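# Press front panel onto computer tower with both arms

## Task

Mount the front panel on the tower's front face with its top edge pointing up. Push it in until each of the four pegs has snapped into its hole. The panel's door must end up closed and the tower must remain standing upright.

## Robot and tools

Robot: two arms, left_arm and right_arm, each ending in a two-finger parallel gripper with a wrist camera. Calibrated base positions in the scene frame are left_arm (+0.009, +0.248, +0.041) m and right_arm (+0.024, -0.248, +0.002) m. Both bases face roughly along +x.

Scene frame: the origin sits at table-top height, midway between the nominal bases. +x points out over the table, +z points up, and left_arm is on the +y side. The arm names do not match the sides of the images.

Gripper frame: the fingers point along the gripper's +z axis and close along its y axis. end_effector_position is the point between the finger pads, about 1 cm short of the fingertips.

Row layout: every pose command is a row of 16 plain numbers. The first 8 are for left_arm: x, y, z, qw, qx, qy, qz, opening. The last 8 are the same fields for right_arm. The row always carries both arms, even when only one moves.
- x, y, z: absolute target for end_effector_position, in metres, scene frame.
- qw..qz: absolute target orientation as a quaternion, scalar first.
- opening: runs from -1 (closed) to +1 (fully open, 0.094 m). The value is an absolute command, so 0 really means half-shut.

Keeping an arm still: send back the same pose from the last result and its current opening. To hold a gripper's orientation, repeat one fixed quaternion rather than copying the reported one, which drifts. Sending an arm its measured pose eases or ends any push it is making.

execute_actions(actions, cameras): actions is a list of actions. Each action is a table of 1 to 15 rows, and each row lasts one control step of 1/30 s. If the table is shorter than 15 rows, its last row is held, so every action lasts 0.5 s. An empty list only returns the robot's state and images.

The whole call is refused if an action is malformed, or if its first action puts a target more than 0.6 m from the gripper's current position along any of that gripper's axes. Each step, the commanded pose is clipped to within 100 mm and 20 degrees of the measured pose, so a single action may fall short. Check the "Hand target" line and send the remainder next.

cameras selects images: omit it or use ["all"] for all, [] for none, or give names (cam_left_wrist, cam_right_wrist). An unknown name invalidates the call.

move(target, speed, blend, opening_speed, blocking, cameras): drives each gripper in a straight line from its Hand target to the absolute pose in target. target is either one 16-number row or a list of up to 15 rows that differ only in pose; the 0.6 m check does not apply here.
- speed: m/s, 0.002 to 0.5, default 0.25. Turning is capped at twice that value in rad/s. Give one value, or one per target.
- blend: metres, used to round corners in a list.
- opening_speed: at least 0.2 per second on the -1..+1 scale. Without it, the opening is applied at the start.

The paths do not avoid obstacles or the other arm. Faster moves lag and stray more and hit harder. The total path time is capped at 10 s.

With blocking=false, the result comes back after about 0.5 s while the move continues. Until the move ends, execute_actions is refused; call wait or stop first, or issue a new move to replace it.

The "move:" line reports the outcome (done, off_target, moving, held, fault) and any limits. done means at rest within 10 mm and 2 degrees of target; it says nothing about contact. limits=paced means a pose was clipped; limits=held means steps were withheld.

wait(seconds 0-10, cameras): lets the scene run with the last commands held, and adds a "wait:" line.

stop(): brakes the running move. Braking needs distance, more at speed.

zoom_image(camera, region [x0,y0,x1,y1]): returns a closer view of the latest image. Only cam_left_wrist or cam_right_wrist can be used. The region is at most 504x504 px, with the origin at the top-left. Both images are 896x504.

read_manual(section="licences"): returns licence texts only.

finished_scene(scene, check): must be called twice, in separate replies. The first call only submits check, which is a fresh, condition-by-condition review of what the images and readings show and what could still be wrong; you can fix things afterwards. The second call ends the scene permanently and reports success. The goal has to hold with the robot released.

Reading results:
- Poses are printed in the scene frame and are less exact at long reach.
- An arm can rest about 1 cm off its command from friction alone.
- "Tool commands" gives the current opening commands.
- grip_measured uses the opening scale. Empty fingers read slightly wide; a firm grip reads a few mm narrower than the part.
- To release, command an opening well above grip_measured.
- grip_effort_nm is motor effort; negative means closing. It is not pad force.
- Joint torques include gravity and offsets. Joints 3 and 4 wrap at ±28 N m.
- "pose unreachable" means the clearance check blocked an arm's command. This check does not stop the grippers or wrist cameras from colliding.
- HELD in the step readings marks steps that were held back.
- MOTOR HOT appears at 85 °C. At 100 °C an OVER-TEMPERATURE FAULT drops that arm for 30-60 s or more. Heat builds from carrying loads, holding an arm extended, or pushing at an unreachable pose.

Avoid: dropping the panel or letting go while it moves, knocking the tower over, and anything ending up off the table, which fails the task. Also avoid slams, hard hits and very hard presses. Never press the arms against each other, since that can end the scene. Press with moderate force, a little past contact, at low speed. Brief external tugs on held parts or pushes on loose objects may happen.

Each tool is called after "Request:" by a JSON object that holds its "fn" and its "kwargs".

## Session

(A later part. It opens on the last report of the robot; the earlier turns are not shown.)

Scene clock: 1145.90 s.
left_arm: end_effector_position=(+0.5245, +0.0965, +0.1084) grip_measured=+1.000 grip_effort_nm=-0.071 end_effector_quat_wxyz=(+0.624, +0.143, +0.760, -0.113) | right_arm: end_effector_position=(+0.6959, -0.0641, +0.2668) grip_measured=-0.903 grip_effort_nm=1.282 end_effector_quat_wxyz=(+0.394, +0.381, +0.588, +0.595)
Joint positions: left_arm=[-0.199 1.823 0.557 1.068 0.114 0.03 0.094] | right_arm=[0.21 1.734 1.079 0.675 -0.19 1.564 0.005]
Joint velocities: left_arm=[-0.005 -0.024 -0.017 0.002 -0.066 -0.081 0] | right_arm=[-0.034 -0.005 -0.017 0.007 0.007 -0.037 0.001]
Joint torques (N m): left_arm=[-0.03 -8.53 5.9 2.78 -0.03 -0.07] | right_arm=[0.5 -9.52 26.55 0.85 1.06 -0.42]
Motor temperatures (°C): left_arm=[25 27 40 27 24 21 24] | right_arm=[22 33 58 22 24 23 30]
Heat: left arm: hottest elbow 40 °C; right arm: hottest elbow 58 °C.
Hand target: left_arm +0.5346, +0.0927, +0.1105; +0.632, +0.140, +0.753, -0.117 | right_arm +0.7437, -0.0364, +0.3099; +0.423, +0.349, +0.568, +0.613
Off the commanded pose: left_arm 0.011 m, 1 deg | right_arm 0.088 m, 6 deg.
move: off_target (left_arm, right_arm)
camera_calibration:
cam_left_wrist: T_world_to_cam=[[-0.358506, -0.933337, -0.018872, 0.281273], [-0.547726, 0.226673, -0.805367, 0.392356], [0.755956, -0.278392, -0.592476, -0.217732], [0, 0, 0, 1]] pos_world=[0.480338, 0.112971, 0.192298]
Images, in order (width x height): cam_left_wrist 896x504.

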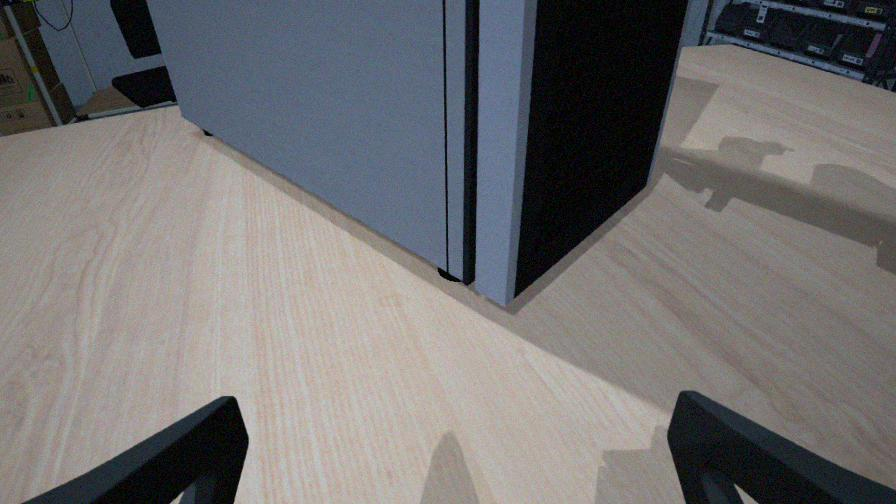

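Request:
{"fn": "move", "kwargs": {"target": [0.535,0.0925,0.1105,0.632,0.1396,0.7532,-0.1171,1,0.708,-0.0587,0.3105,0.4238,0.3481,0.5697,0.6125,0], "speed": 0.1, "cameras": []}}

Request:
{"fn": "move", "kwargs": {"target": [0.535,0.0925,0.44,0.632,0.1396,0.7532,-0.1171,1,0.708,-0.0587,0.3105,0.4238,0.3481,0.5697,0.6125,-1], "cameras": ["cam_left_wrist"], "opening_speed": 1}}

Scene clock: 1153.20 s.
left_arm: end_effector_position=(+0.5245, +0.0965, +0.1084) grip_measured=+1.000 grip_effort_nm=-0.061 end_effector_quat_wxyz=(+0.624, +0.143, +0.760, -0.113) | right_arm: end_effector_position=(+0.6945, -0.0643, +0.2674) grip_measured=-0.903 grip_effort_nm=1.287 end_effector_quat_wxyz=(+0.394, +0.380, +0.588, +0.596)
Joint positions: left_arm=[-0.199 1.823 0.557 1.068 0.114 0.03 0.094] | right_arm=[0.21 1.73 1.075 0.675 -0.191 1.564 0.005]
Joint velocities: left_arm=[-0.005 -0.005 0.007 -0.002 0.022 0.022 0] | right_arm=[-0.005 -0.005 -0.007 -0.007 -0.051 -0.066 -0.001]
Joint torques (N m): left_arm=[-0.38 -8.7 6.06 2.78 -0.02 -0.07] | right_arm=[-1.26 -15.91 14.42 2.51 0.18 -0.38]
Motor temperatures (°C): left_arm=[25 27 39 27 24 21 24] | right_arm=[22 33 61 22 24 23 30]
Heat: left arm: hottest elbow 39 °C; right arm: hottest elbow 61 °C.
Hand target: left_arm +0.5347, +0.0927, +0.1104; +0.632, +0.140, +0.753, -0.117 | right_arm +0.7050, -0.0597, +0.3104; +0.424, +0.349, +0.569, +0.612
Off the commanded pose: left_arm 0.011 m, 1 deg | right_arm 0.045 m, 6 deg.
move: off_target (left_arm, right_arm)
No camera images: "cameras" was empty.

Scene clock: 1155.30 s.
left_arm: end_effector_position=(+0.5338, +0.0942, +0.4110) grip_measured=+1.000 grip_effort_nm=-0.061 end_effector_quat_wxyz=(+0.619, +0.143, +0.764, -0.113) | right_arm: end_effector_position=(+0.6943, -0.0643, +0.2673) grip_measured=-0.987 grip_effort_nm=-0.701 end_effector_quat_wxyz=(+0.398, +0.376, +0.591, +0.593)
Joint positions: left_arm=[-0.199 1.163 0.942 0.011 0.114 0.03 0.094] | right_arm=[0.21 1.73 1.074 0.675 -0.192 1.551 0.001]
Joint velocities: left_arm=[-0.015 -0.005 -0.022 0.012 0.037 -0.066 0] | right_arm=[-0.005 -0.005 -0.012 -0.002 -0.051 -0.066 0]
Joint torques (N m): left_arm=[-0.21 -6.83 13.18 1.92 -0.02 -0.05] | right_arm=[-1.03 -15.97 14.26 2.52 0.09 -0.26]
Motor temperatures (°C): left_arm=[25 27 39 27 24 21 24] | right_arm=[22 33 61 22 24 23 30]
Heat: left arm: hottest elbow 39 °C; right arm: hottest elbow 61 °C.
Hand target: left_arm +0.5403, +0.0913, +0.4363; +0.632, +0.139, +0.753, -0.117 | right_arm +0.7049, -0.0594, +0.3103; +0.423, +0.349, +0.569, +0.613
Off the commanded pose: left_arm 0.029 m, 2 deg | right_arm 0.046 m, 5 deg.
move: off_target (left_arm, right_arm)
camera_calibration:
cam_left_wrist: T_world_to_cam=[[-0.358649, -0.933317, -0.0170622, 0.287447], [-0.557336, 0.228761, -0.798151, 0.643688], [0.748831, -0.276747, -0.602216, -0.0385053], [0, 0, 0, 1]] pos_world=[0.490677, 0.110372, 0.495476]
Images, in order (width x height): cam_left_wrist 896x504.

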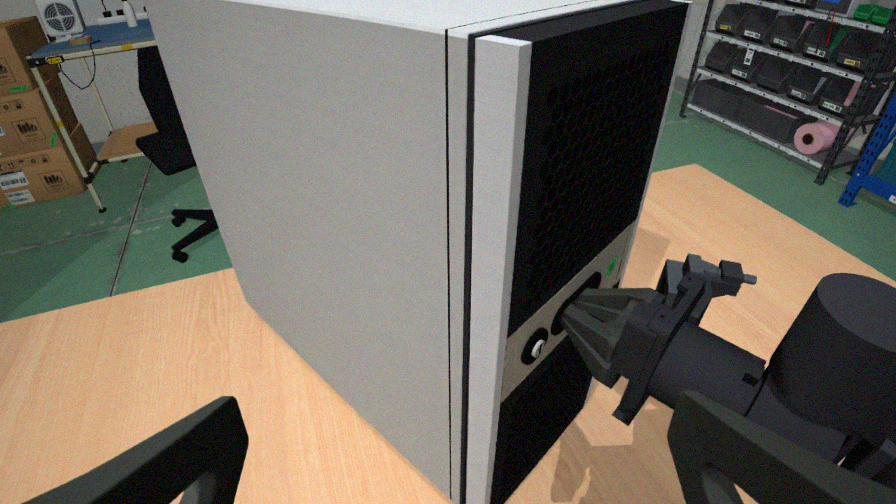

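Request:
{"fn": "move", "kwargs": {"target": [0.535,0.0925,0.44,0.632,0.1396,0.7532,-0.1171,1,0.620,-0.098,0.3135,0.4238,0.3481,0.5697,0.6125,-1], "speed": 0.12}}

Request:
{"fn": "zoom_image", "kwargs": {"camera": "cam_left_wrist", "region": [400, 20, 700, 504]}}

Scene clock: 1160.97 s.
left_arm: end_effector_position=(+0.5332, +0.0943, +0.4080) grip_measured=+1.000 grip_effort_nm=-0.066 end_effector_quat_wxyz=(+0.614, +0.144, +0.768, -0.112) | right_arm: end_effector_position=(+0.6211, -0.0916, +0.3041) grip_measured=-0.987 grip_effort_nm=-0.686 end_effector_quat_wxyz=(+0.413, +0.355, +0.575, +0.611)
Joint positions: left_arm=[-0.199 1.163 0.942 -0.002 0.114 0.03 0.094] | right_arm=[0.183 1.523 0.873 0.739 -0.228 1.551 0.001]
Joint velocities: left_arm=[0.005 0.005 -0.002 -0.002 -0.081 -0.051 0] | right_arm=[0.005 -0.005 -0.007 -0.012 0.007 -0.066 0]
Joint torques (N m): left_arm=[-0.32 -8.29 12.72 1.91 -0.04 -0.08] | right_arm=[-2.14 -13.27 8.62 2 -0.11 -0.22]
Motor temperatures (°C): left_arm=[25 27 40 27 24 21 24] | right_arm=[22 34 61 23 24 23 29]
Heat: left arm: hottest elbow 40 °C; right arm: hottest elbow 61 °C.
Hand target: left_arm +0.5344, +0.0927, +0.4397; +0.632, +0.139, +0.753, -0.117 | right_arm +0.6203, -0.0980, +0.3130; +0.423, +0.349, +0.569, +0.613
Off the commanded pose: left_arm 0.032 m, 3 deg | right_arm 0.011 m, 2 deg.
move: off_target (left_arm, right_arm)
camera_calibration:
cam_left_wrist: T_world_to_cam=[[-0.358848, -0.933266, -0.0155788, 0.286813], [-0.567028, 0.231224, -0.790579, 0.642736], [0.741422, -0.274864, -0.612162, -0.0319579], [0, 0, 0, 1]] pos_world=[0.491066, 0.110273, 0.493038]
cam_right_wrist: T_world_to_cam=[[0.0781123, -0.00288457, -0.99694, 0.252936], [-0.754985, 0.652895, -0.0610437, 0.586657], [0.651073, 0.757443, 0.0488213, -0.262827], [0, 0, 0, 1]] pos_world=[0.594279, -0.183219, 0.300806]

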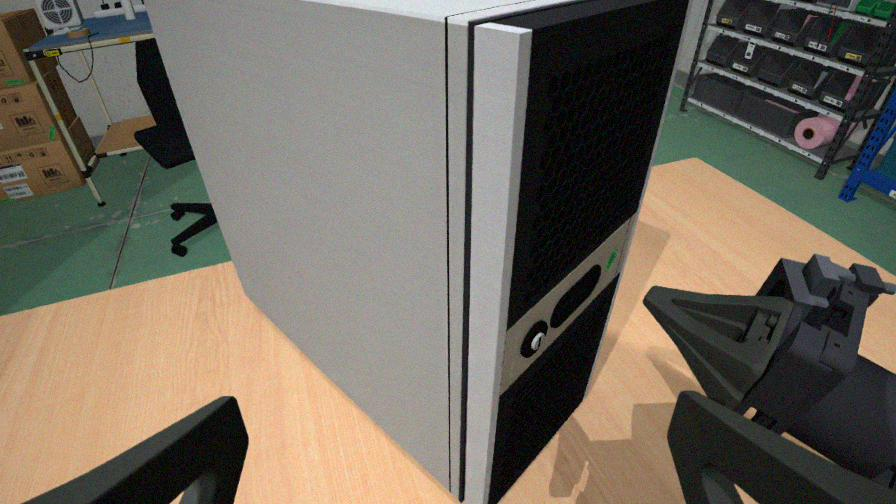

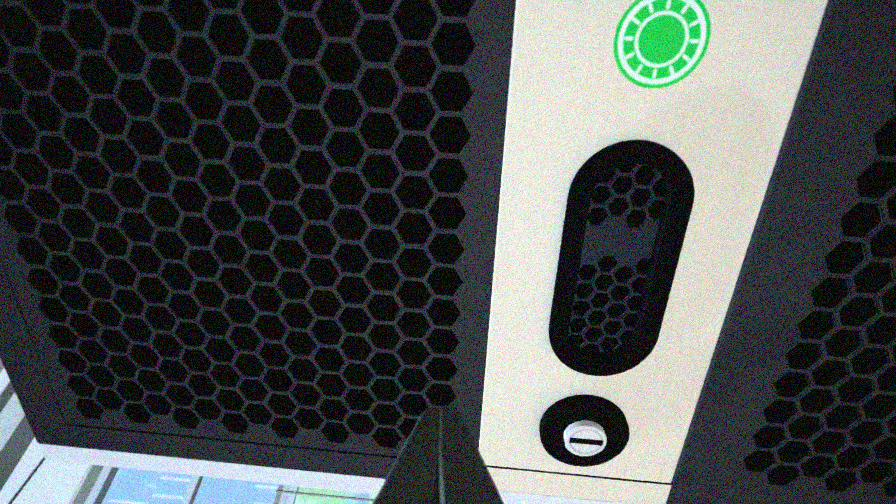

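Scaled by 1.041 from the camera's 896x504 image, which has a finer 1280x720 frame.

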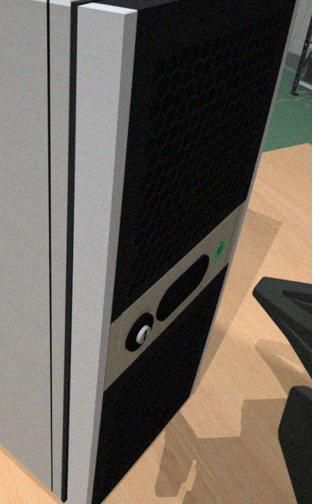

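Request:
{"fn": "move", "kwargs": {"target": [[0.42,0.28,0.44,0.624,0.282,0.681,-0.259,1,0.54,-0.051,0.20,0.3917,0.3783,0.5827,0.6032,-1],[0.42,0.28,0.44,0.624,0.282,0.681,-0.259,1,0.564,-0.042,0.10,0.3917,0.3783,0.5827,0.6032,-1],[0.42,0.28,0.44,0.624,0.282,0.681,-0.259,1,0.625,-0.012,0.10,0.3917,0.3783,0.5827,0.6032,-1]], "speed": [0.2,0.2,0.05]}}

Scene clock: 1191.33 s.
left_arm: end_effector_position=(+0.4141, +0.2748, +0.4361) grip_measured=+1.000 grip_effort_nm=-0.066 end_effector_quat_wxyz=(+0.625, +0.275, +0.680, -0.267) | right_arm: end_effector_position=(+0.6170, -0.0233, +0.0987) grip_measured=-0.987 grip_effort_nm=-0.672 end_effector_quat_wxyz=(+0.396, +0.379, +0.588, +0.595)
Joint positions: left_arm=[0.532 0.99 0.837 -0.095 1.262 0.217 0.094] | right_arm=[0.334 2.006 0.826 1.201 -0.065 1.558 0.001]
Joint velocities: left_arm=[-0.005 -0.005 -0.002 -0.012 -0.037 0.037 0] | right_arm=[-0.005 -0.005 0.022 -0.017 0.007 -0.051 -0.001]
Joint torques (N m): left_arm=[0.62 -3.02 11.11 1.4 0.29 0.13] | right_arm=[-0.62 -13.92 7.86 1.33 0.16 0.01]
Motor temperatures (°C): left_arm=[25 27 41 27 24 21 24] | right_arm=[22 33 54 23 24 23 28]
Heat: left arm: hottest elbow 41 °C; right arm: hottest elbow 54 °C.
Hand target: left_arm +0.4189, +0.2796, +0.4419; +0.628, +0.278, +0.678, -0.262 | right_arm +0.6242, -0.0127, +0.1019; +0.392, +0.377, +0.584, +0.602
Off the commanded pose: left_arm 0.009 m, 1 deg | right_arm 0.014 m, 1 deg.
move: off_target (right_arm)
camera_calibration:
cam_left_wrist: T_world_to_cam=[[-0.706947, -0.707219, 0.00824388, 0.484577], [-0.351554, 0.341257, -0.871753, 0.471637], [0.613707, -0.619181, -0.489876, 0.21731], [0, 0, 0, 1]] pos_world=[0.375012, 0.316307, 0.513611]
cam_right_wrist: T_world_to_cam=[[0.00684864, -0.00631557, -0.999957, 0.0929627], [-0.749827, 0.661568, -0.00931388, 0.518406], [0.661599, 0.749858, -0.000204747, -0.30373], [0, 0, 0, 1]] pos_world=[0.589026, -0.11462, 0.0977248]

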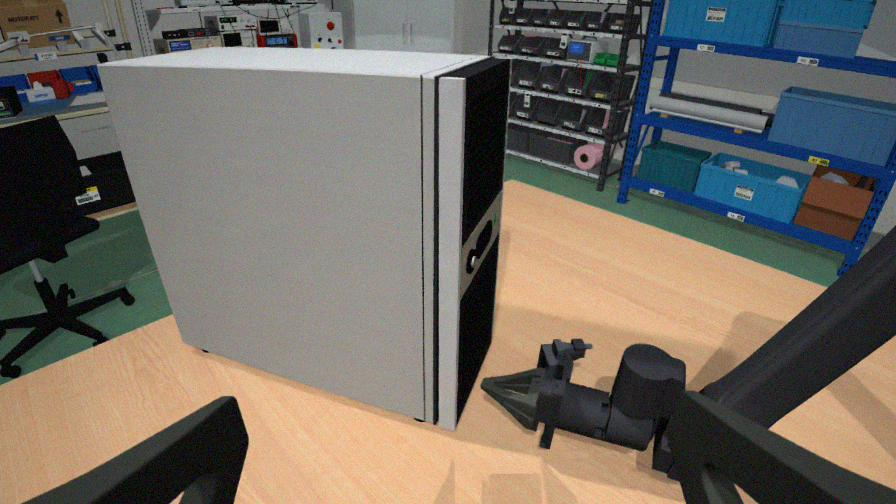

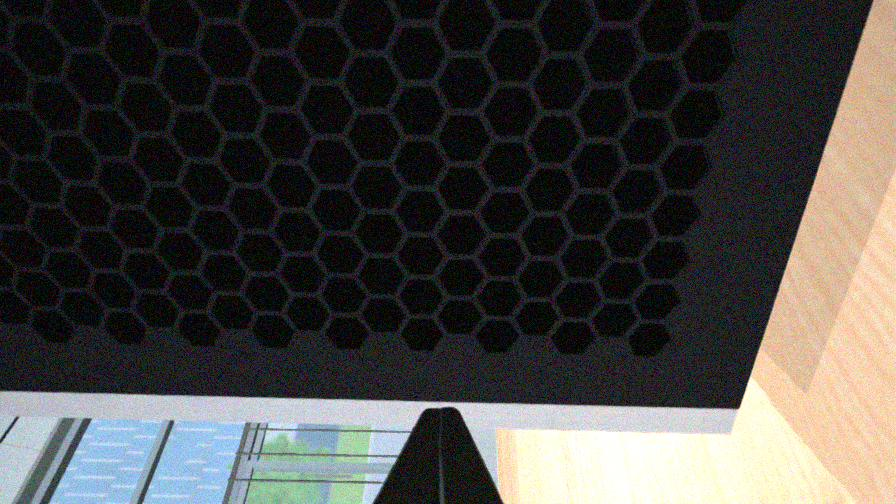

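Request:
{"fn": "move", "kwargs": {"target": [0.42,0.28,0.44,0.624,0.282,0.681,-0.259,1,0.66,0.003,0.09,0.3917,0.3783,0.5827,0.6032,-1], "speed": 0.05, "cameras": ["cam_left_wrist"]}}

Request:
{"fn": "move", "kwargs": {"target": [0.42,0.28,0.44,0.624,0.282,0.681,-0.259,1,0.70,0.021,0.09,0.3917,0.3783,0.5827,0.6032,-1], "speed": 0.05}}

Request:
{"fn": "zoom_image", "kwargs": {"camera": "cam_left_wrist", "region": [380, 40, 530, 450]}}

Request:
{"fn": "zoom_image", "kwargs": {"camera": "cam_left_wrist", "region": [410, 360, 480, 440]}}

Scene clock: 1201.20 s.
left_arm: end_effector_position=(+0.4135, +0.2745, +0.4294) grip_measured=+1.000 grip_effort_nm=-0.081 end_effector_quat_wxyz=(+0.620, +0.277, +0.684, -0.267) | right_arm: end_effector_position=(+0.6457, -0.0113, +0.0884) grip_measured=-0.987 grip_effort_nm=-0.691 end_effector_quat_wxyz=(+0.395, +0.381, +0.587, +0.595)
Joint positions: left_arm=[0.532 0.994 0.837 -0.141 1.262 0.261 0.094] | right_arm=[0.338 2.071 0.923 1.169 -0.061 1.56 0.001]
Joint velocities: left_arm=[-0.005 -0.024 0.002 -0.007 -0.051 0.095 0] | right_arm=[-0.005 -0.015 -0.007 0.007 -0.051 -0.007 -0.001]
Joint torques (N m): left_arm=[0.62 -2.67 11.85 1.43 0.24 0.16] | right_arm=[-0.38 -14.15 10.22 0.83 0.19 -0.04]
Motor temperatures (°C): left_arm=[25 27 41 27 24 21 24] | right_arm=[22 33 52 22 24 23 28]
Heat: left arm: hottest elbow 41 °C; right arm: hottest elbow 52 °C.
Hand target: left_arm +0.4196, +0.2801, +0.4397; +0.624, +0.282, +0.681, -0.259 | right_arm +0.6588, +0.0028, +0.0905; +0.392, +0.378, +0.583, +0.603
Off the commanded pose: left_arm 0.014 m, 1 deg | right_arm 0.020 m, 1 deg.
move: off_target (left_arm, right_arm)
camera_calibration:
cam_left_wrist: T_world_to_cam=[[-0.709391, -0.704733, 0.0107685, 0.483252], [-0.36066, 0.349833, -0.864605, 0.464024], [0.605548, -0.617227, -0.502337, 0.222376], [0, 0, 0, 1]] pos_world=[0.375511, 0.315489, 0.507701]
Images, in order (width x height): cam_left_wrist 896x504.

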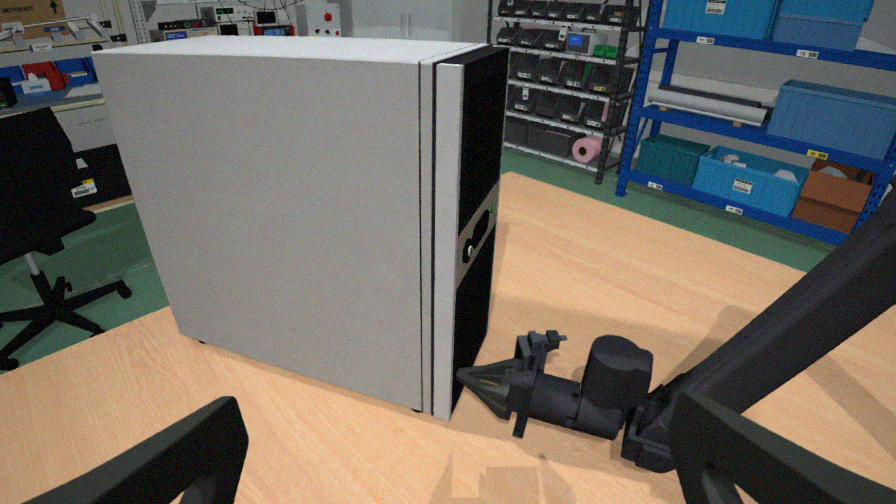

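Scene clock: 1202.33 s.
left_arm: end_effector_position=(+0.4135, +0.2745, +0.4294) grip_measured=+1.000 grip_effort_nm=-0.076 end_effector_quat_wxyz=(+0.620, +0.277, +0.684, -0.267) | right_arm: end_effector_position=(+0.6474, -0.0105, +0.0873) grip_measured=-0.987 grip_effort_nm=-0.686 end_effector_quat_wxyz=(+0.394, +0.382, +0.589, +0.593)
Joint positions: left_arm=[0.532 0.994 0.837 -0.141 1.262 0.261 0.094] | right_arm=[0.338 2.071 0.928 1.156 -0.06 1.561 0.001]
Joint velocities: left_arm=[-0.005 -0.015 -0.007 -0.007 -0.037 -0.066 0] | right_arm=[0.005 0.005 0.017 0.002 -0.007 -0.022 0.001]
Joint torques (N m): left_arm=[0.62 -3.43 11.73 1.4 0.23 0.14] | right_arm=[0.15 -11.69 19.1 -1.4 0.41 0]
Motor temperatures (°C): left_arm=[25 27 41 27 24 21 24] | right_arm=[22 33 52 22 24 23 28]
Heat: left arm: hottest elbow 41 °C; right arm: hottest elbow 52 °C.
Hand target: left_arm +0.4197, +0.2801, +0.4397; +0.624, +0.282, +0.681, -0.259 | right_arm +0.6890, +0.0175, +0.0932; +0.392, +0.378, +0.583, +0.603
Off the commanded pose: left_arm 0.014 m, 1 deg | right_arm 0.061 m, 1 deg.
move: off_target (left_arm, right_arm)
camera_calibration:
cam_left_wrist: T_world_to_cam=[[-0.709391, -0.704733, 0.0107685, 0.483252], [-0.36066, 0.349833, -0.864605, 0.464024], [0.605548, -0.617227, -0.502337, 0.222376], [0, 0, 0, 1]] pos_world=[0.375511, 0.315489, 0.507701]
cam_right_wrist: T_world_to_cam=[[-0.00172362, -0.00569301, -0.999982, 0.0869885], [-0.749411, 0.6621, -0.00247769, 0.531745], [0.662102, 0.749394, -0.00540762, -0.333301], [0, 0, 0, 1]] pos_world=[0.619325, -0.1018, 0.0865021]

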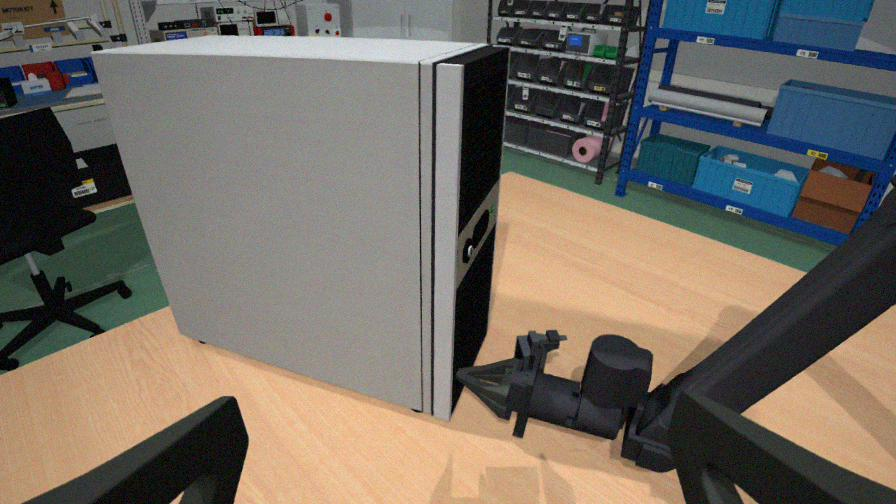

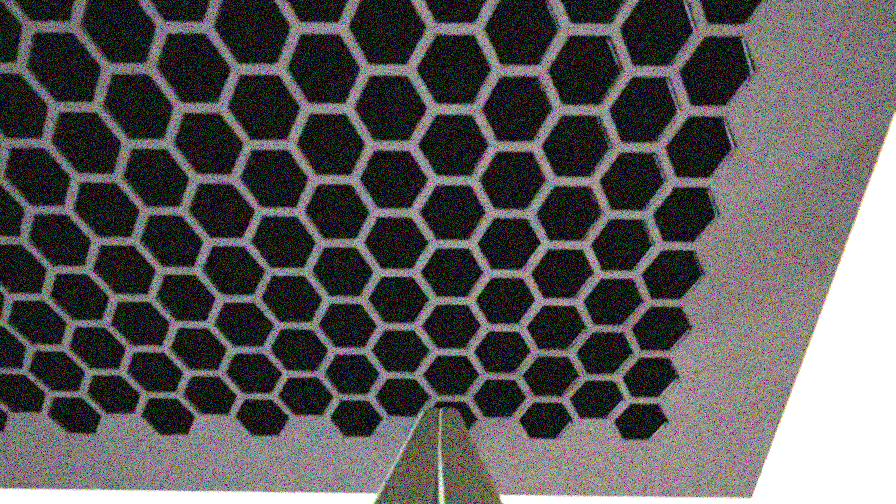

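Scaled by 1.229 from the camera's 896x504 image, which has a finer 1280x720 frame.

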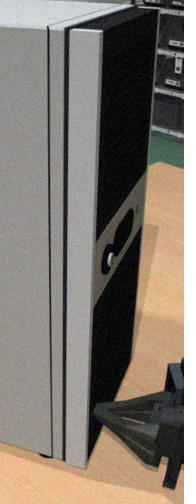

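Scaled by 6.300 from the camera's 896x504 image, which has a finer 1280x720 frame.

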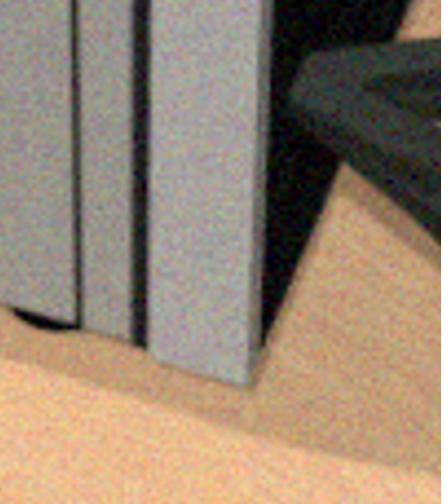

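Request:
{"fn": "move", "kwargs": {"target": [0.42,0.28,0.44,0.624,0.282,0.681,-0.259,1,0.745,0.041,0.09,0.3917,0.3783,0.5827,0.6032,-1], "speed": 0.05, "cameras": ["cam_left_wrist"]}}

Request:
{"fn": "zoom_image", "kwargs": {"camera": "cam_left_wrist", "region": [410, 360, 480, 440]}}

Request:
{"fn": "zoom_image", "kwargs": {"camera": "cam_left_wrist", "region": [410, 30, 480, 110]}}

Scene clock: 1210.60 s.
left_arm: end_effector_position=(+0.4135, +0.2745, +0.4294) grip_measured=+1.000 grip_effort_nm=-0.071 end_effector_quat_wxyz=(+0.620, +0.277, +0.684, -0.267) | right_arm: end_effector_position=(+0.6488, -0.0100, +0.0876) grip_measured=-0.987 grip_effort_nm=-0.672 end_effector_quat_wxyz=(+0.392, +0.383, +0.591, +0.592)
Joint positions: left_arm=[0.532 0.994 0.837 -0.141 1.262 0.261 0.094] | right_arm=[0.338 2.069 0.932 1.145 -0.06 1.561 0.001]
Joint velocities: left_arm=[-0.015 -0.005 -0.007 -0.007 -0.022 -0.007 0] | right_arm=[0.005 -0.005 -0.017 0.012 -0.022 0.081 0]
Joint torques (N m): left_arm=[0.21 -3.25 11.78 1.48 0.22 0.14] | right_arm=[0.5 -10.11 26.15 -3.12 0.5 0]
Motor temperatures (°C): left_arm=[25 27 40 26 24 21 24] | right_arm=[22 33 55 22 24 23 28]
Heat: left arm: hottest elbow 40 °C; right arm: hottest elbow 55 °C.
Hand target: left_arm +0.4197, +0.2801, +0.4397; +0.624, +0.282, +0.681, -0.259 | right_arm +0.7109, +0.0277, +0.0979; +0.392, +0.378, +0.582, +0.604
Off the commanded pose: left_arm 0.014 m, 1 deg | right_arm 0.109 m, 2 deg; position clipped.
move: off_target (left_arm, right_arm); limits=paced
camera_calibration:
cam_left_wrist: T_world_to_cam=[[-0.709391, -0.704733, 0.0107685, 0.483252], [-0.36066, 0.349833, -0.864605, 0.464024], [0.605548, -0.617227, -0.502337, 0.222376], [0, 0, 0, 1]] pos_world=[0.375511, 0.315489, 0.507701]
Images, in order (width x height): cam_left_wrist 896x504.

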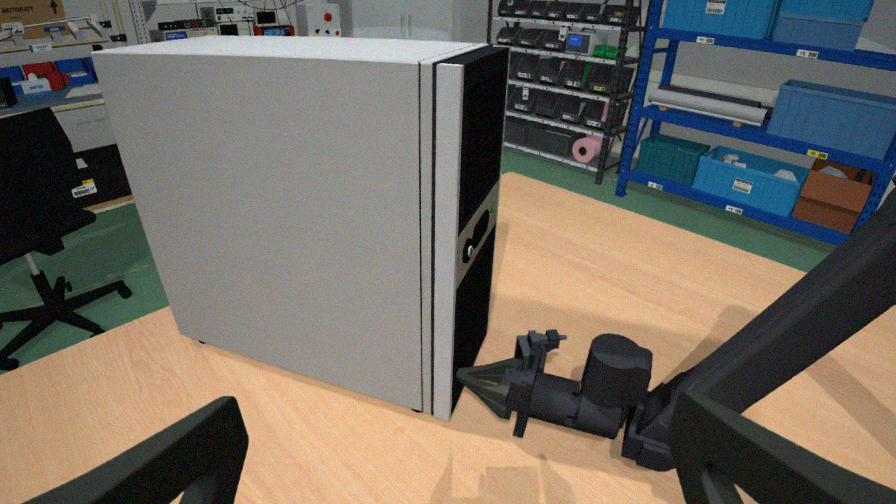

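Scaled by 6.300 from the camera's 896x504 image, which has a finer 1280x720 frame.

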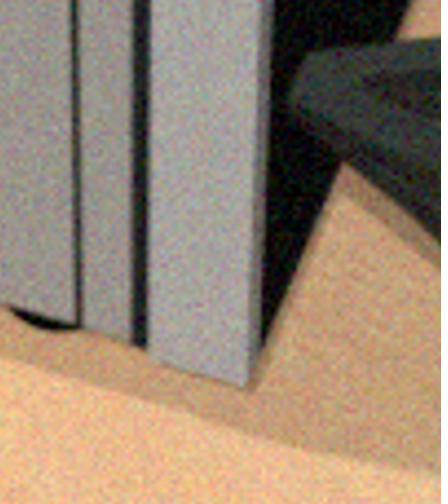

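Scaled by 6.300 from the camera's 896x504 image, which has a finer 1280x720 frame.

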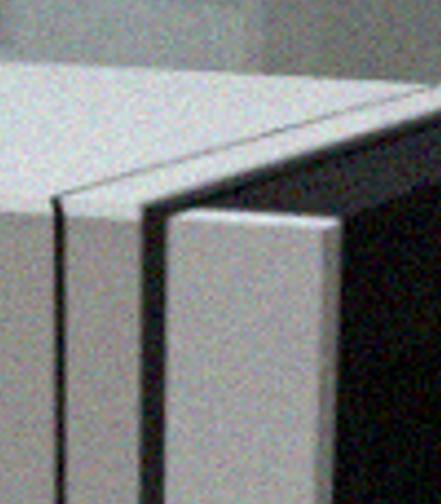

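Request:
{"fn": "move", "kwargs": {"target": [[0.42,0.28,0.44,0.624,0.282,0.681,-0.259,1,0.60,-0.027,0.10,0.3917,0.3783,0.5827,0.6032,-1],[0.42,0.28,0.44,0.624,0.282,0.681,-0.259,1,0.60,-0.027,0.435,0.3917,0.3783,0.5827,0.6032,-1],[0.42,0.28,0.44,0.624,0.282,0.681,-0.259,1,0.665,0.002,0.440,0.3917,0.3783,0.5827,0.6032,-1]], "speed": [0.1,0.25,0.06]}}

Request:
{"fn": "move", "kwargs": {"target": [0.42,0.28,0.44,0.624,0.282,0.681,-0.259,1,0.71,0.022,0.440,0.3917,0.3783,0.5827,0.6032,-1], "speed": 0.05, "cameras": ["cam_left_wrist"]}}

Request:
{"fn": "zoom_image", "kwargs": {"camera": "cam_left_wrist", "region": [410, 30, 480, 110]}}

Scene clock: 1222.27 s.
left_arm: end_effector_position=(+0.4135, +0.2745, +0.4294) grip_measured=+1.000 grip_effort_nm=-0.071 end_effector_quat_wxyz=(+0.620, +0.277, +0.684, -0.267) | right_arm: end_effector_position=(+0.6426, -0.0111, +0.4113) grip_measured=-0.987 grip_effort_nm=-0.676 end_effector_quat_wxyz=(+0.387, +0.385, +0.596, +0.588)
Joint positions: left_arm=[0.532 0.994 0.837 -0.141 1.262 0.261 0.094] | right_arm=[0.338 1.464 1.192 0.264 -0.066 1.562 0.001]
Joint velocities: left_arm=[-0.015 -0.015 0.012 -0.017 0.037 0.022 0] | right_arm=[-0.005 0.005 -0.017 -0.012 -0.007 -0.022 -0.001]
Joint torques (N m): left_arm=[0.56 -2.84 11.75 1.35 0.24 0.14] | right_arm=[-1.61 -10.4 18.7 1.35 0.2 -0.07]
Motor temperatures (°C): left_arm=[25 27 40 26 24 21 24] | right_arm=[22 33 61 22 24 23 28]
Heat: left arm: hottest elbow 40 °C; right arm: hottest elbow 61 °C.
Hand target: left_arm +0.4197, +0.2801, +0.4397; +0.624, +0.282, +0.681, -0.259 | right_arm +0.6617, +0.0008, +0.4366; +0.392, +0.378, +0.582, +0.604
Off the commanded pose: left_arm 0.014 m, 1 deg | right_arm 0.039 m, 2 deg.
move: off_target (left_arm, right_arm)
camera_calibration:
cam_left_wrist: T_world_to_cam=[[-0.709391, -0.704733, 0.0107685, 0.483252], [-0.36066, 0.349833, -0.864605, 0.464024], [0.605548, -0.617227, -0.502337, 0.222376], [0, 0, 0, 1]] pos_world=[0.375511, 0.315489, 0.507701]
cam_right_wrist: T_world_to_cam=[[-0.0215273, -0.0126079, -0.999689, 0.423412], [-0.753385, 0.657531, 0.00793075, 0.527613], [0.657227, 0.753322, -0.0236535, -0.317254], [0, 0, 0, 1]] pos_world=[0.615119, -0.10259, 0.411591]

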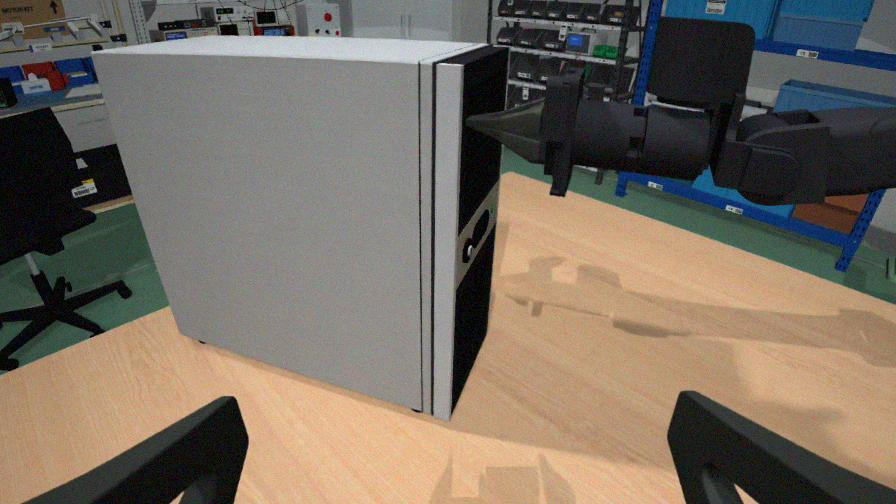

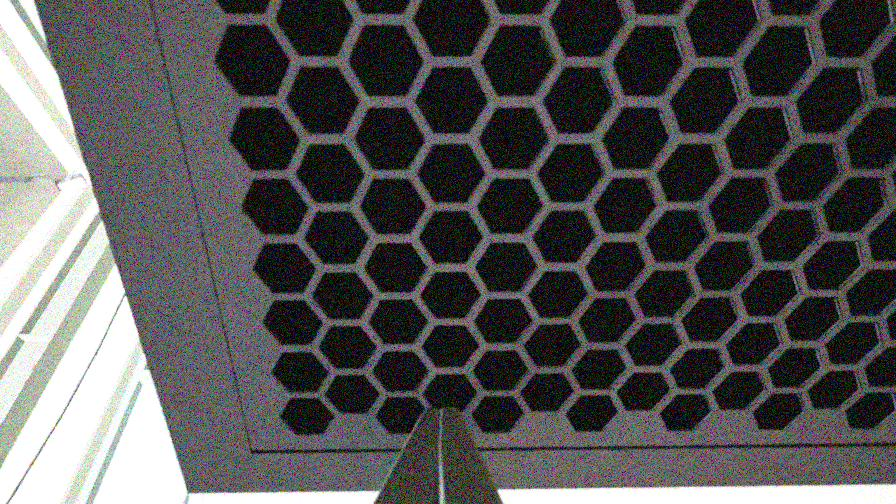

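Scene clock: 1223.97 s.
left_arm: end_effector_position=(+0.4135, +0.2745, +0.4294) grip_measured=+1.000 grip_effort_nm=-0.071 end_effector_quat_wxyz=(+0.620, +0.277, +0.684, -0.267) | right_arm: end_effector_position=(+0.6634, +0.0182, +0.4134) grip_measured=-0.987 grip_effort_nm=-0.667 end_effector_quat_wxyz=(+0.372, +0.377, +0.607, +0.592)
Joint positions: left_arm=[0.532 0.994 0.837 -0.141 1.262 0.261 0.094] | right_arm=[0.365 1.537 1.289 0.226 -0.078 1.563 0.001]
Joint velocities: left_arm=[-0.015 -0.005 0.002 0.002 0.037 0.007 0] | right_arm=[-0.015 0.005 0.012 0.007 -0.037 0.066 0]
Joint torques (N m): left_arm=[0.62 -3.02 11.73 1.44 0.22 0.13] | right_arm=[-2.37 -8 21.93 2.1 0.85 0.01]
Motor temperatures (°C): left_arm=[25 27 40 26 24 21 24] | right_arm=[22 33 62 22 24 23 28]
Heat: left arm: hottest elbow 40 °C; right arm: hottest elbow 62 °C.
Hand target: left_arm +0.4197, +0.2801, +0.4397; +0.624, +0.282, +0.681, -0.259 | right_arm +0.7018, +0.0185, +0.4374; +0.391, +0.378, +0.583, +0.603
Off the commanded pose: left_arm 0.014 m, 1 deg | right_arm 0.054 m, 4 deg.
move: off_target (left_arm, right_arm)
camera_calibration:
cam_left_wrist: T_world_to_cam=[[-0.709391, -0.704733, 0.0107685, 0.483252], [-0.36066, 0.349833, -0.864605, 0.464024], [0.605548, -0.617227, -0.502337, 0.222376], [0, 0, 0, 1]] pos_world=[0.375511, 0.315489, 0.507701]
Images, in order (width x height): cam_left_wrist 896x504.

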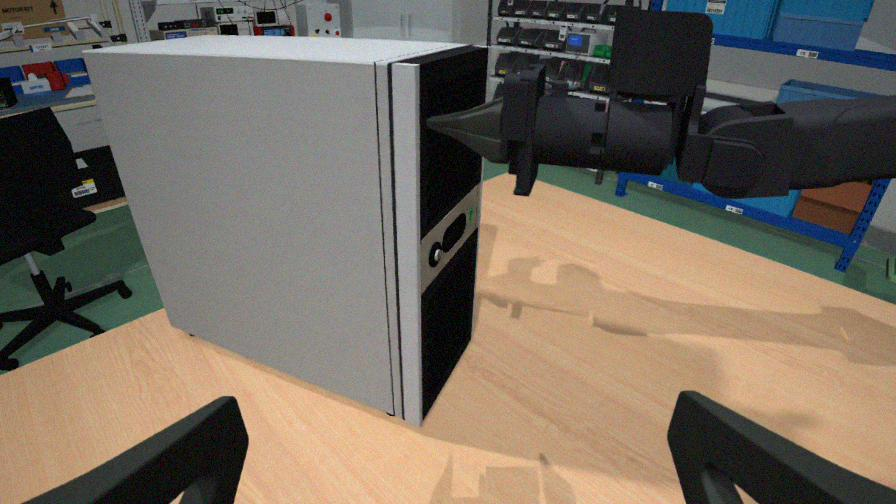

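Scaled by 6.300 from the camera's 896x504 image, which has a finer 1280x720 frame.

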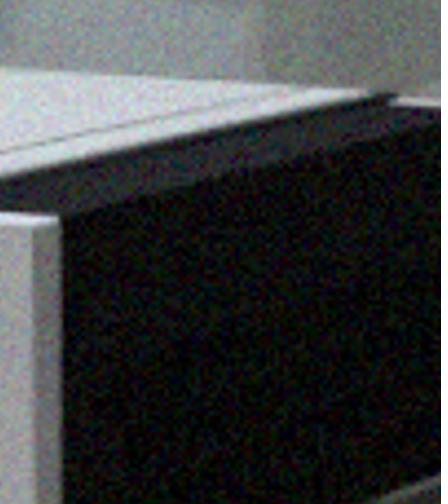

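Request:
{"fn": "zoom_image", "kwargs": {"camera": "cam_left_wrist", "region": [360, 40, 430, 110]}}

Request:
{"fn": "move", "kwargs": {"target": [0.42,0.28,0.44,0.624,0.282,0.681,-0.259,1,0.64,-0.009,0.440,0.3917,0.3783,0.5827,0.6032,-1], "speed": 0.15}}

Request:
{"fn": "move", "kwargs": {"target": [0.4046,0.0752,0.6611,0.532,-0.102,0.837,0.077,1,0.5,-0.15,0.40,0.3917,0.3783,0.5827,0.6032,-1]}}

Scaled by 7.200 from the camera's 896x504 image, which has a finer 1280x720 frame.

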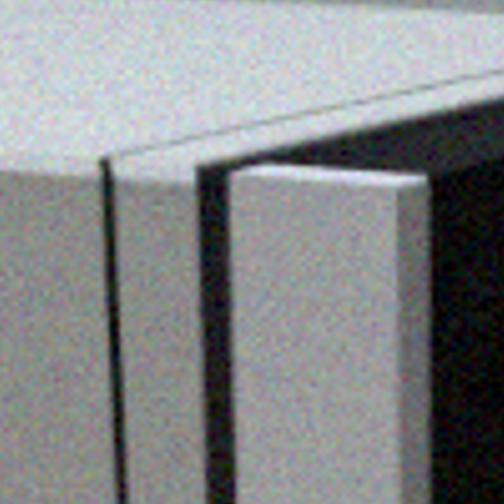

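Scene clock: 1239.20 s.
left_arm: end_effector_position=(+0.4135, +0.2745, +0.4294) grip_measured=+1.000 grip_effort_nm=-0.076 end_effector_quat_wxyz=(+0.620, +0.277, +0.684, -0.267) | right_arm: end_effector_position=(+0.6398, -0.0005, +0.4303) grip_measured=-0.987 grip_effort_nm=-0.667 end_effector_quat_wxyz=(+0.386, +0.377, +0.594, +0.597)
Joint positions: left_arm=[0.532 0.994 0.837 -0.141 1.262 0.262 0.094] | right_arm=[0.355 1.458 1.224 0.245 -0.066 1.563 0.001]
Joint velocities: left_arm=[-0.005 -0.005 -0.002 -0.012 -0.081 -0.022 0] | right_arm=[-0.005 0.005 0.012 -0.022 0.022 -0.037 0]
Joint torques (N m): left_arm=[0.44 -3.14 11.78 1.48 0.21 0.15] | right_arm=[-2.26 -14.1 10.41 2.17 0.14 0.01]
Motor temperatures (°C): left_arm=[25 26 41 26 24 21 24] | right_arm=[22 32 64 22 24 23 28]
Heat: left arm: hottest elbow 41 °C; right arm: hottest elbow 64 °C.
Hand target: left_arm +0.4197, +0.2801, +0.4397; +0.624, +0.282, +0.681, -0.259 | right_arm +0.6400, -0.0088, +0.4399; +0.391, +0.379, +0.583, +0.603
Off the commanded pose: left_arm 0.014 m, 1 deg | right_arm 0.013 m, 2 deg.
move: off_target (left_arm, right_arm)
camera_calibration:
cam_left_wrist: T_world_to_cam=[[-0.709418, -0.704712, 0.0103885, 0.483421], [-0.360414, 0.350076, -0.864609, 0.463857], [0.605663, -0.617113, -0.502338, 0.222297], [0, 0, 0, 1]] pos_world=[0.375491, 0.31547, 0.507701]
cam_right_wrist: T_world_to_cam=[[-0.00434245, -0.00523783, -0.999977, 0.431616], [-0.764137, 0.645054, -0.0000604566, 0.528686], [0.645039, 0.764119, -0.00680353, -0.322316], [0, 0, 0, 1]] pos_world=[0.613769, -0.0924821, 0.429446]

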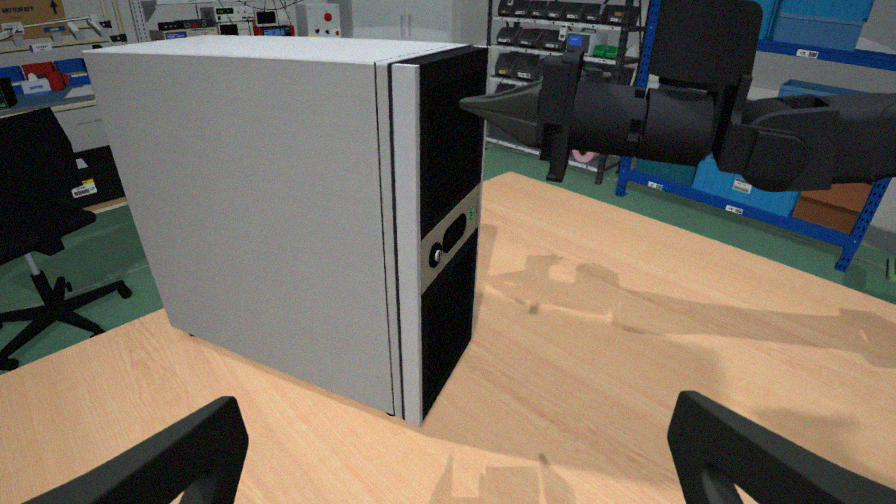

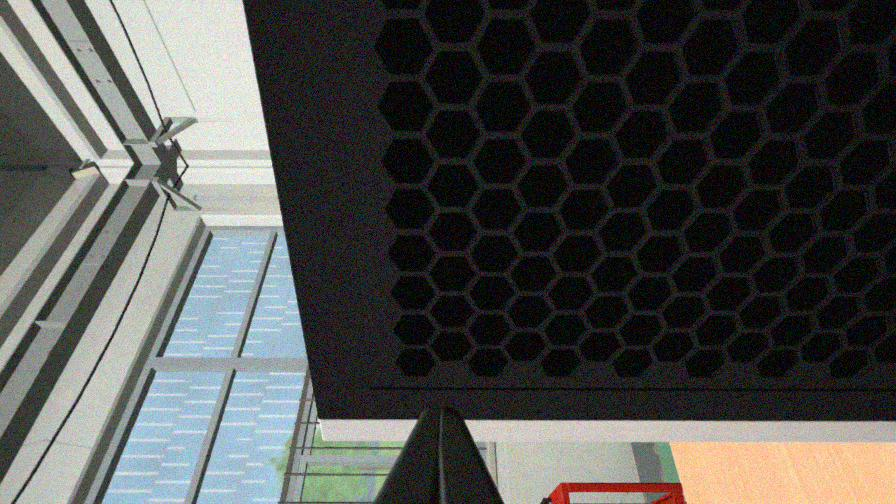

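Scene clock: 1242.60 s.
left_arm: end_effector_position=(+0.4075, +0.0740, +0.6502) grip_measured=+1.000 grip_effort_nm=-0.076 end_effector_quat_wxyz=(+0.525, -0.086, +0.841, +0.093) | right_arm: end_effector_position=(+0.5023, -0.1446, +0.3925) grip_measured=-0.987 grip_effort_nm=-0.657 end_effector_quat_wxyz=(+0.387, +0.379, +0.589, +0.599)
Joint positions: left_arm=[-0.665 1.24 1.857 -1.335 -0.857 -0.51 0.094] | right_arm=[0.091 1.02 0.748 0.291 -0.324 1.575 0.001]
Joint velocities: left_arm=[-0.005 0.015 -0.002 -0.007 -0.022 -0.037 0] | right_arm=[-0.005 -0.005 0.007 -0.007 0.037 -0.007 -0.001]
Joint torques (N m): left_arm=[-0.5 -4.48 11.08 1.43 -0.56 -0.07] | right_arm=[-1.73 -7.47 10.19 1.78 -0.08 0.01]
Motor temperatures (°C): left_arm=[25 26 41 26 24 21 24] | right_arm=[22 32 63 22 24 23 28]
Heat: left arm: hottest elbow 41 °C; right arm: hottest elbow 63 °C.
Hand target: left_arm +0.4092, +0.0704, +0.6619; +0.531, -0.094, +0.838, +0.084 | right_arm +0.5004, -0.1495, +0.3988; +0.391, +0.380, +0.582, +0.604
Off the commanded pose: left_arm 0.011 m, 3 deg | right_arm 0.010 m, 1 deg.
move: off_target (left_arm)
camera_calibration:
cam_left_wrist: T_world_to_cam=[[0.240434, -0.967578, -0.0773611, 0.0250325], [-0.761938, -0.138755, -0.632611, 0.771749], [0.601367, 0.211046, -0.770596, 0.328002], [0, 0, 0, 1]] pos_world=[0.384757, 0.0620816, 0.742911]
cam_right_wrist: T_world_to_cam=[[0.000104459, 0.00374421, -0.999993, 0.391554], [-0.760286, 0.649584, 0.00235278, 0.514283], [0.649588, 0.760281, 0.00291453, -0.130458], [0, 0, 0, 1]] pos_world=[0.475706, -0.236351, 0.390722]

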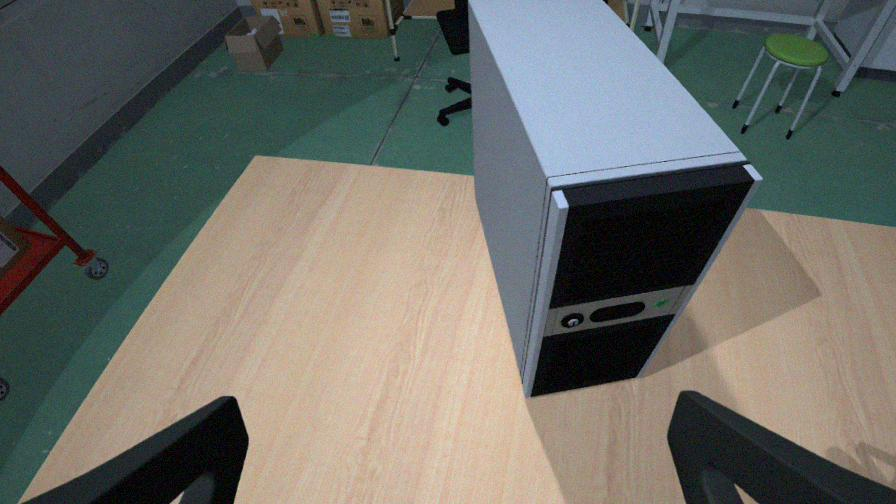

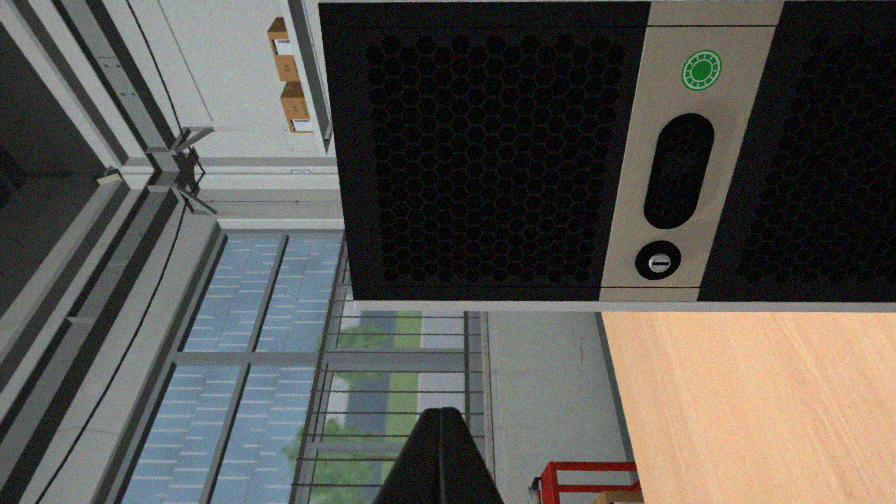

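Request:
{"fn": "zoom_image", "kwargs": {"camera": "cam_left_wrist", "region": [530, 130, 780, 230]}}

Request:
{"fn": "zoom_image", "kwargs": {"camera": "cam_left_wrist", "region": [510, 300, 590, 410]}}

Scaled by 2.016 from the camera's 896x504 image, which has a finer 1280x720 frame.

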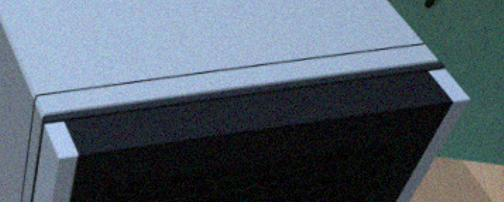

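Scaled by 4.582 from the camera's 896x504 image, which has a finer 1280x720 frame.

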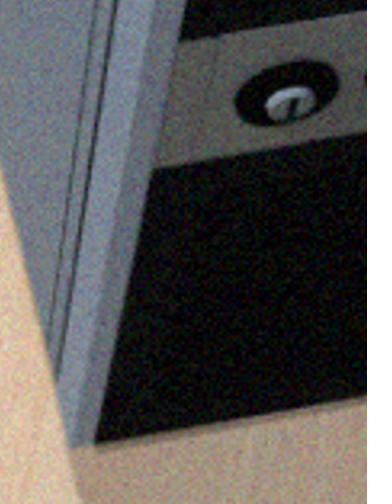

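Request:
{"fn": "move", "kwargs": {"target": [[0.68,0.08,0.60,0.4194,0.1105,0.8995,-0.0515,-1,0.5,-0.15,0.40,0.3917,0.3783,0.5827,0.6032,-1],[0.74,0.067,0.54,0.4194,0.1105,0.8995,-0.0515,-1,0.5,-0.15,0.40,0.3917,0.3783,0.5827,0.6032,-1]]}}

Scene clock: 1271.03 s.
left_arm: end_effector_position=(+0.7352, +0.0749, +0.5293) grip_measured=-0.988 grip_effort_nm=-0.657 end_effector_quat_wxyz=(+0.413, +0.105, +0.903, -0.056) | right_arm: end_effector_position=(+0.5022, -0.1445, +0.3925) grip_measured=-0.987 grip_effort_nm=-0.672 end_effector_quat_wxyz=(+0.387, +0.378, +0.590, +0.600)
Joint positions: left_arm=[-0.181 1.973 2.513 -1.251 0.015 -0.007 0.001] | right_arm=[0.091 1.02 0.748 0.291 -0.325 1.575 0.001]
Joint velocities: left_arm=[0.005 -0.005 0.022 0.012 0.037 0.022 0.001] | right_arm=[-0.015 0.005 0.002 0.022 -0.022 -0.007 0]
Joint torques (N m): left_arm=[-0.03 -16.21 11.79 1.61 0.11 0.15] | right_arm=[-2.08 -8.12 10.45 1.58 -0.12 -0.05]
Motor temperatures (°C): left_arm=[25 26 41 26 24 21 25] | right_arm=[22 31 56 22 24 23 27]
Heat: left arm: hottest elbow 41 °C; right arm: hottest elbow 56 °C.
Hand target: left_arm +0.7400, +0.0737, +0.5355; +0.420, +0.110, +0.899, -0.055 | right_arm +0.5001, -0.1498, +0.4000; +0.392, +0.378, +0.583, +0.603
Off the commanded pose: left_arm 0.014 m, 1 deg | right_arm 0.010 m, 1 deg.
move: off_target (left_arm)
camera_calibration:
cam_left_wrist: T_world_to_cam=[[-0.240748, -0.970575, 0.00499191, 0.248107], [-0.885696, 0.217585, -0.410122, 0.891608], [0.396967, -0.103157, -0.912017, 0.286297], [0, 0, 0, 1]] pos_world=[0.735775, 0.07634, 0.625537]
cam_right_wrist: T_world_to_cam=[[0.000103232, 0.00371458, -0.999993, 0.391549], [-0.761029, 0.648714, 0.00233115, 0.51445], [0.648718, 0.761023, 0.00289387, -0.129904], [0, 0, 0, 1]] pos_world=[0.475742, -0.236325, 0.390723]

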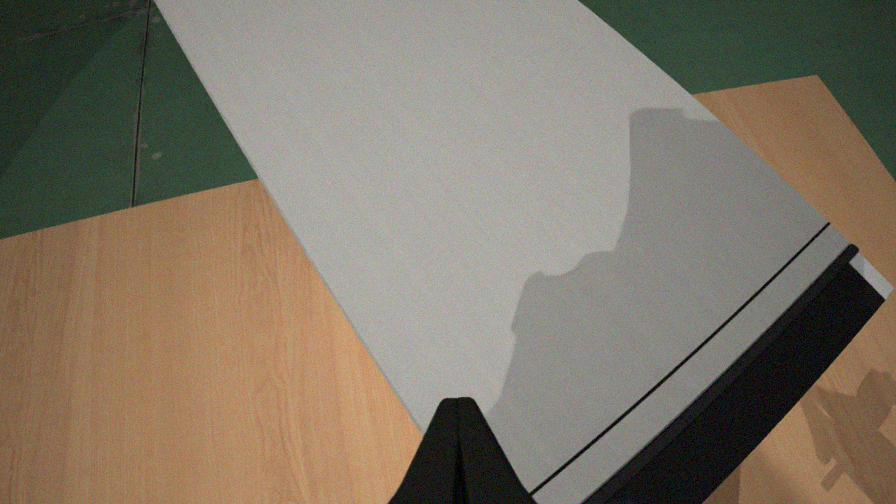

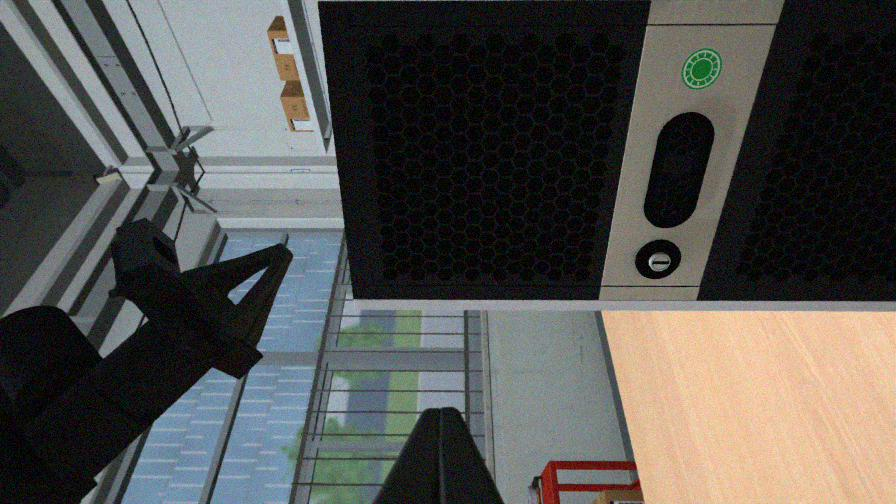

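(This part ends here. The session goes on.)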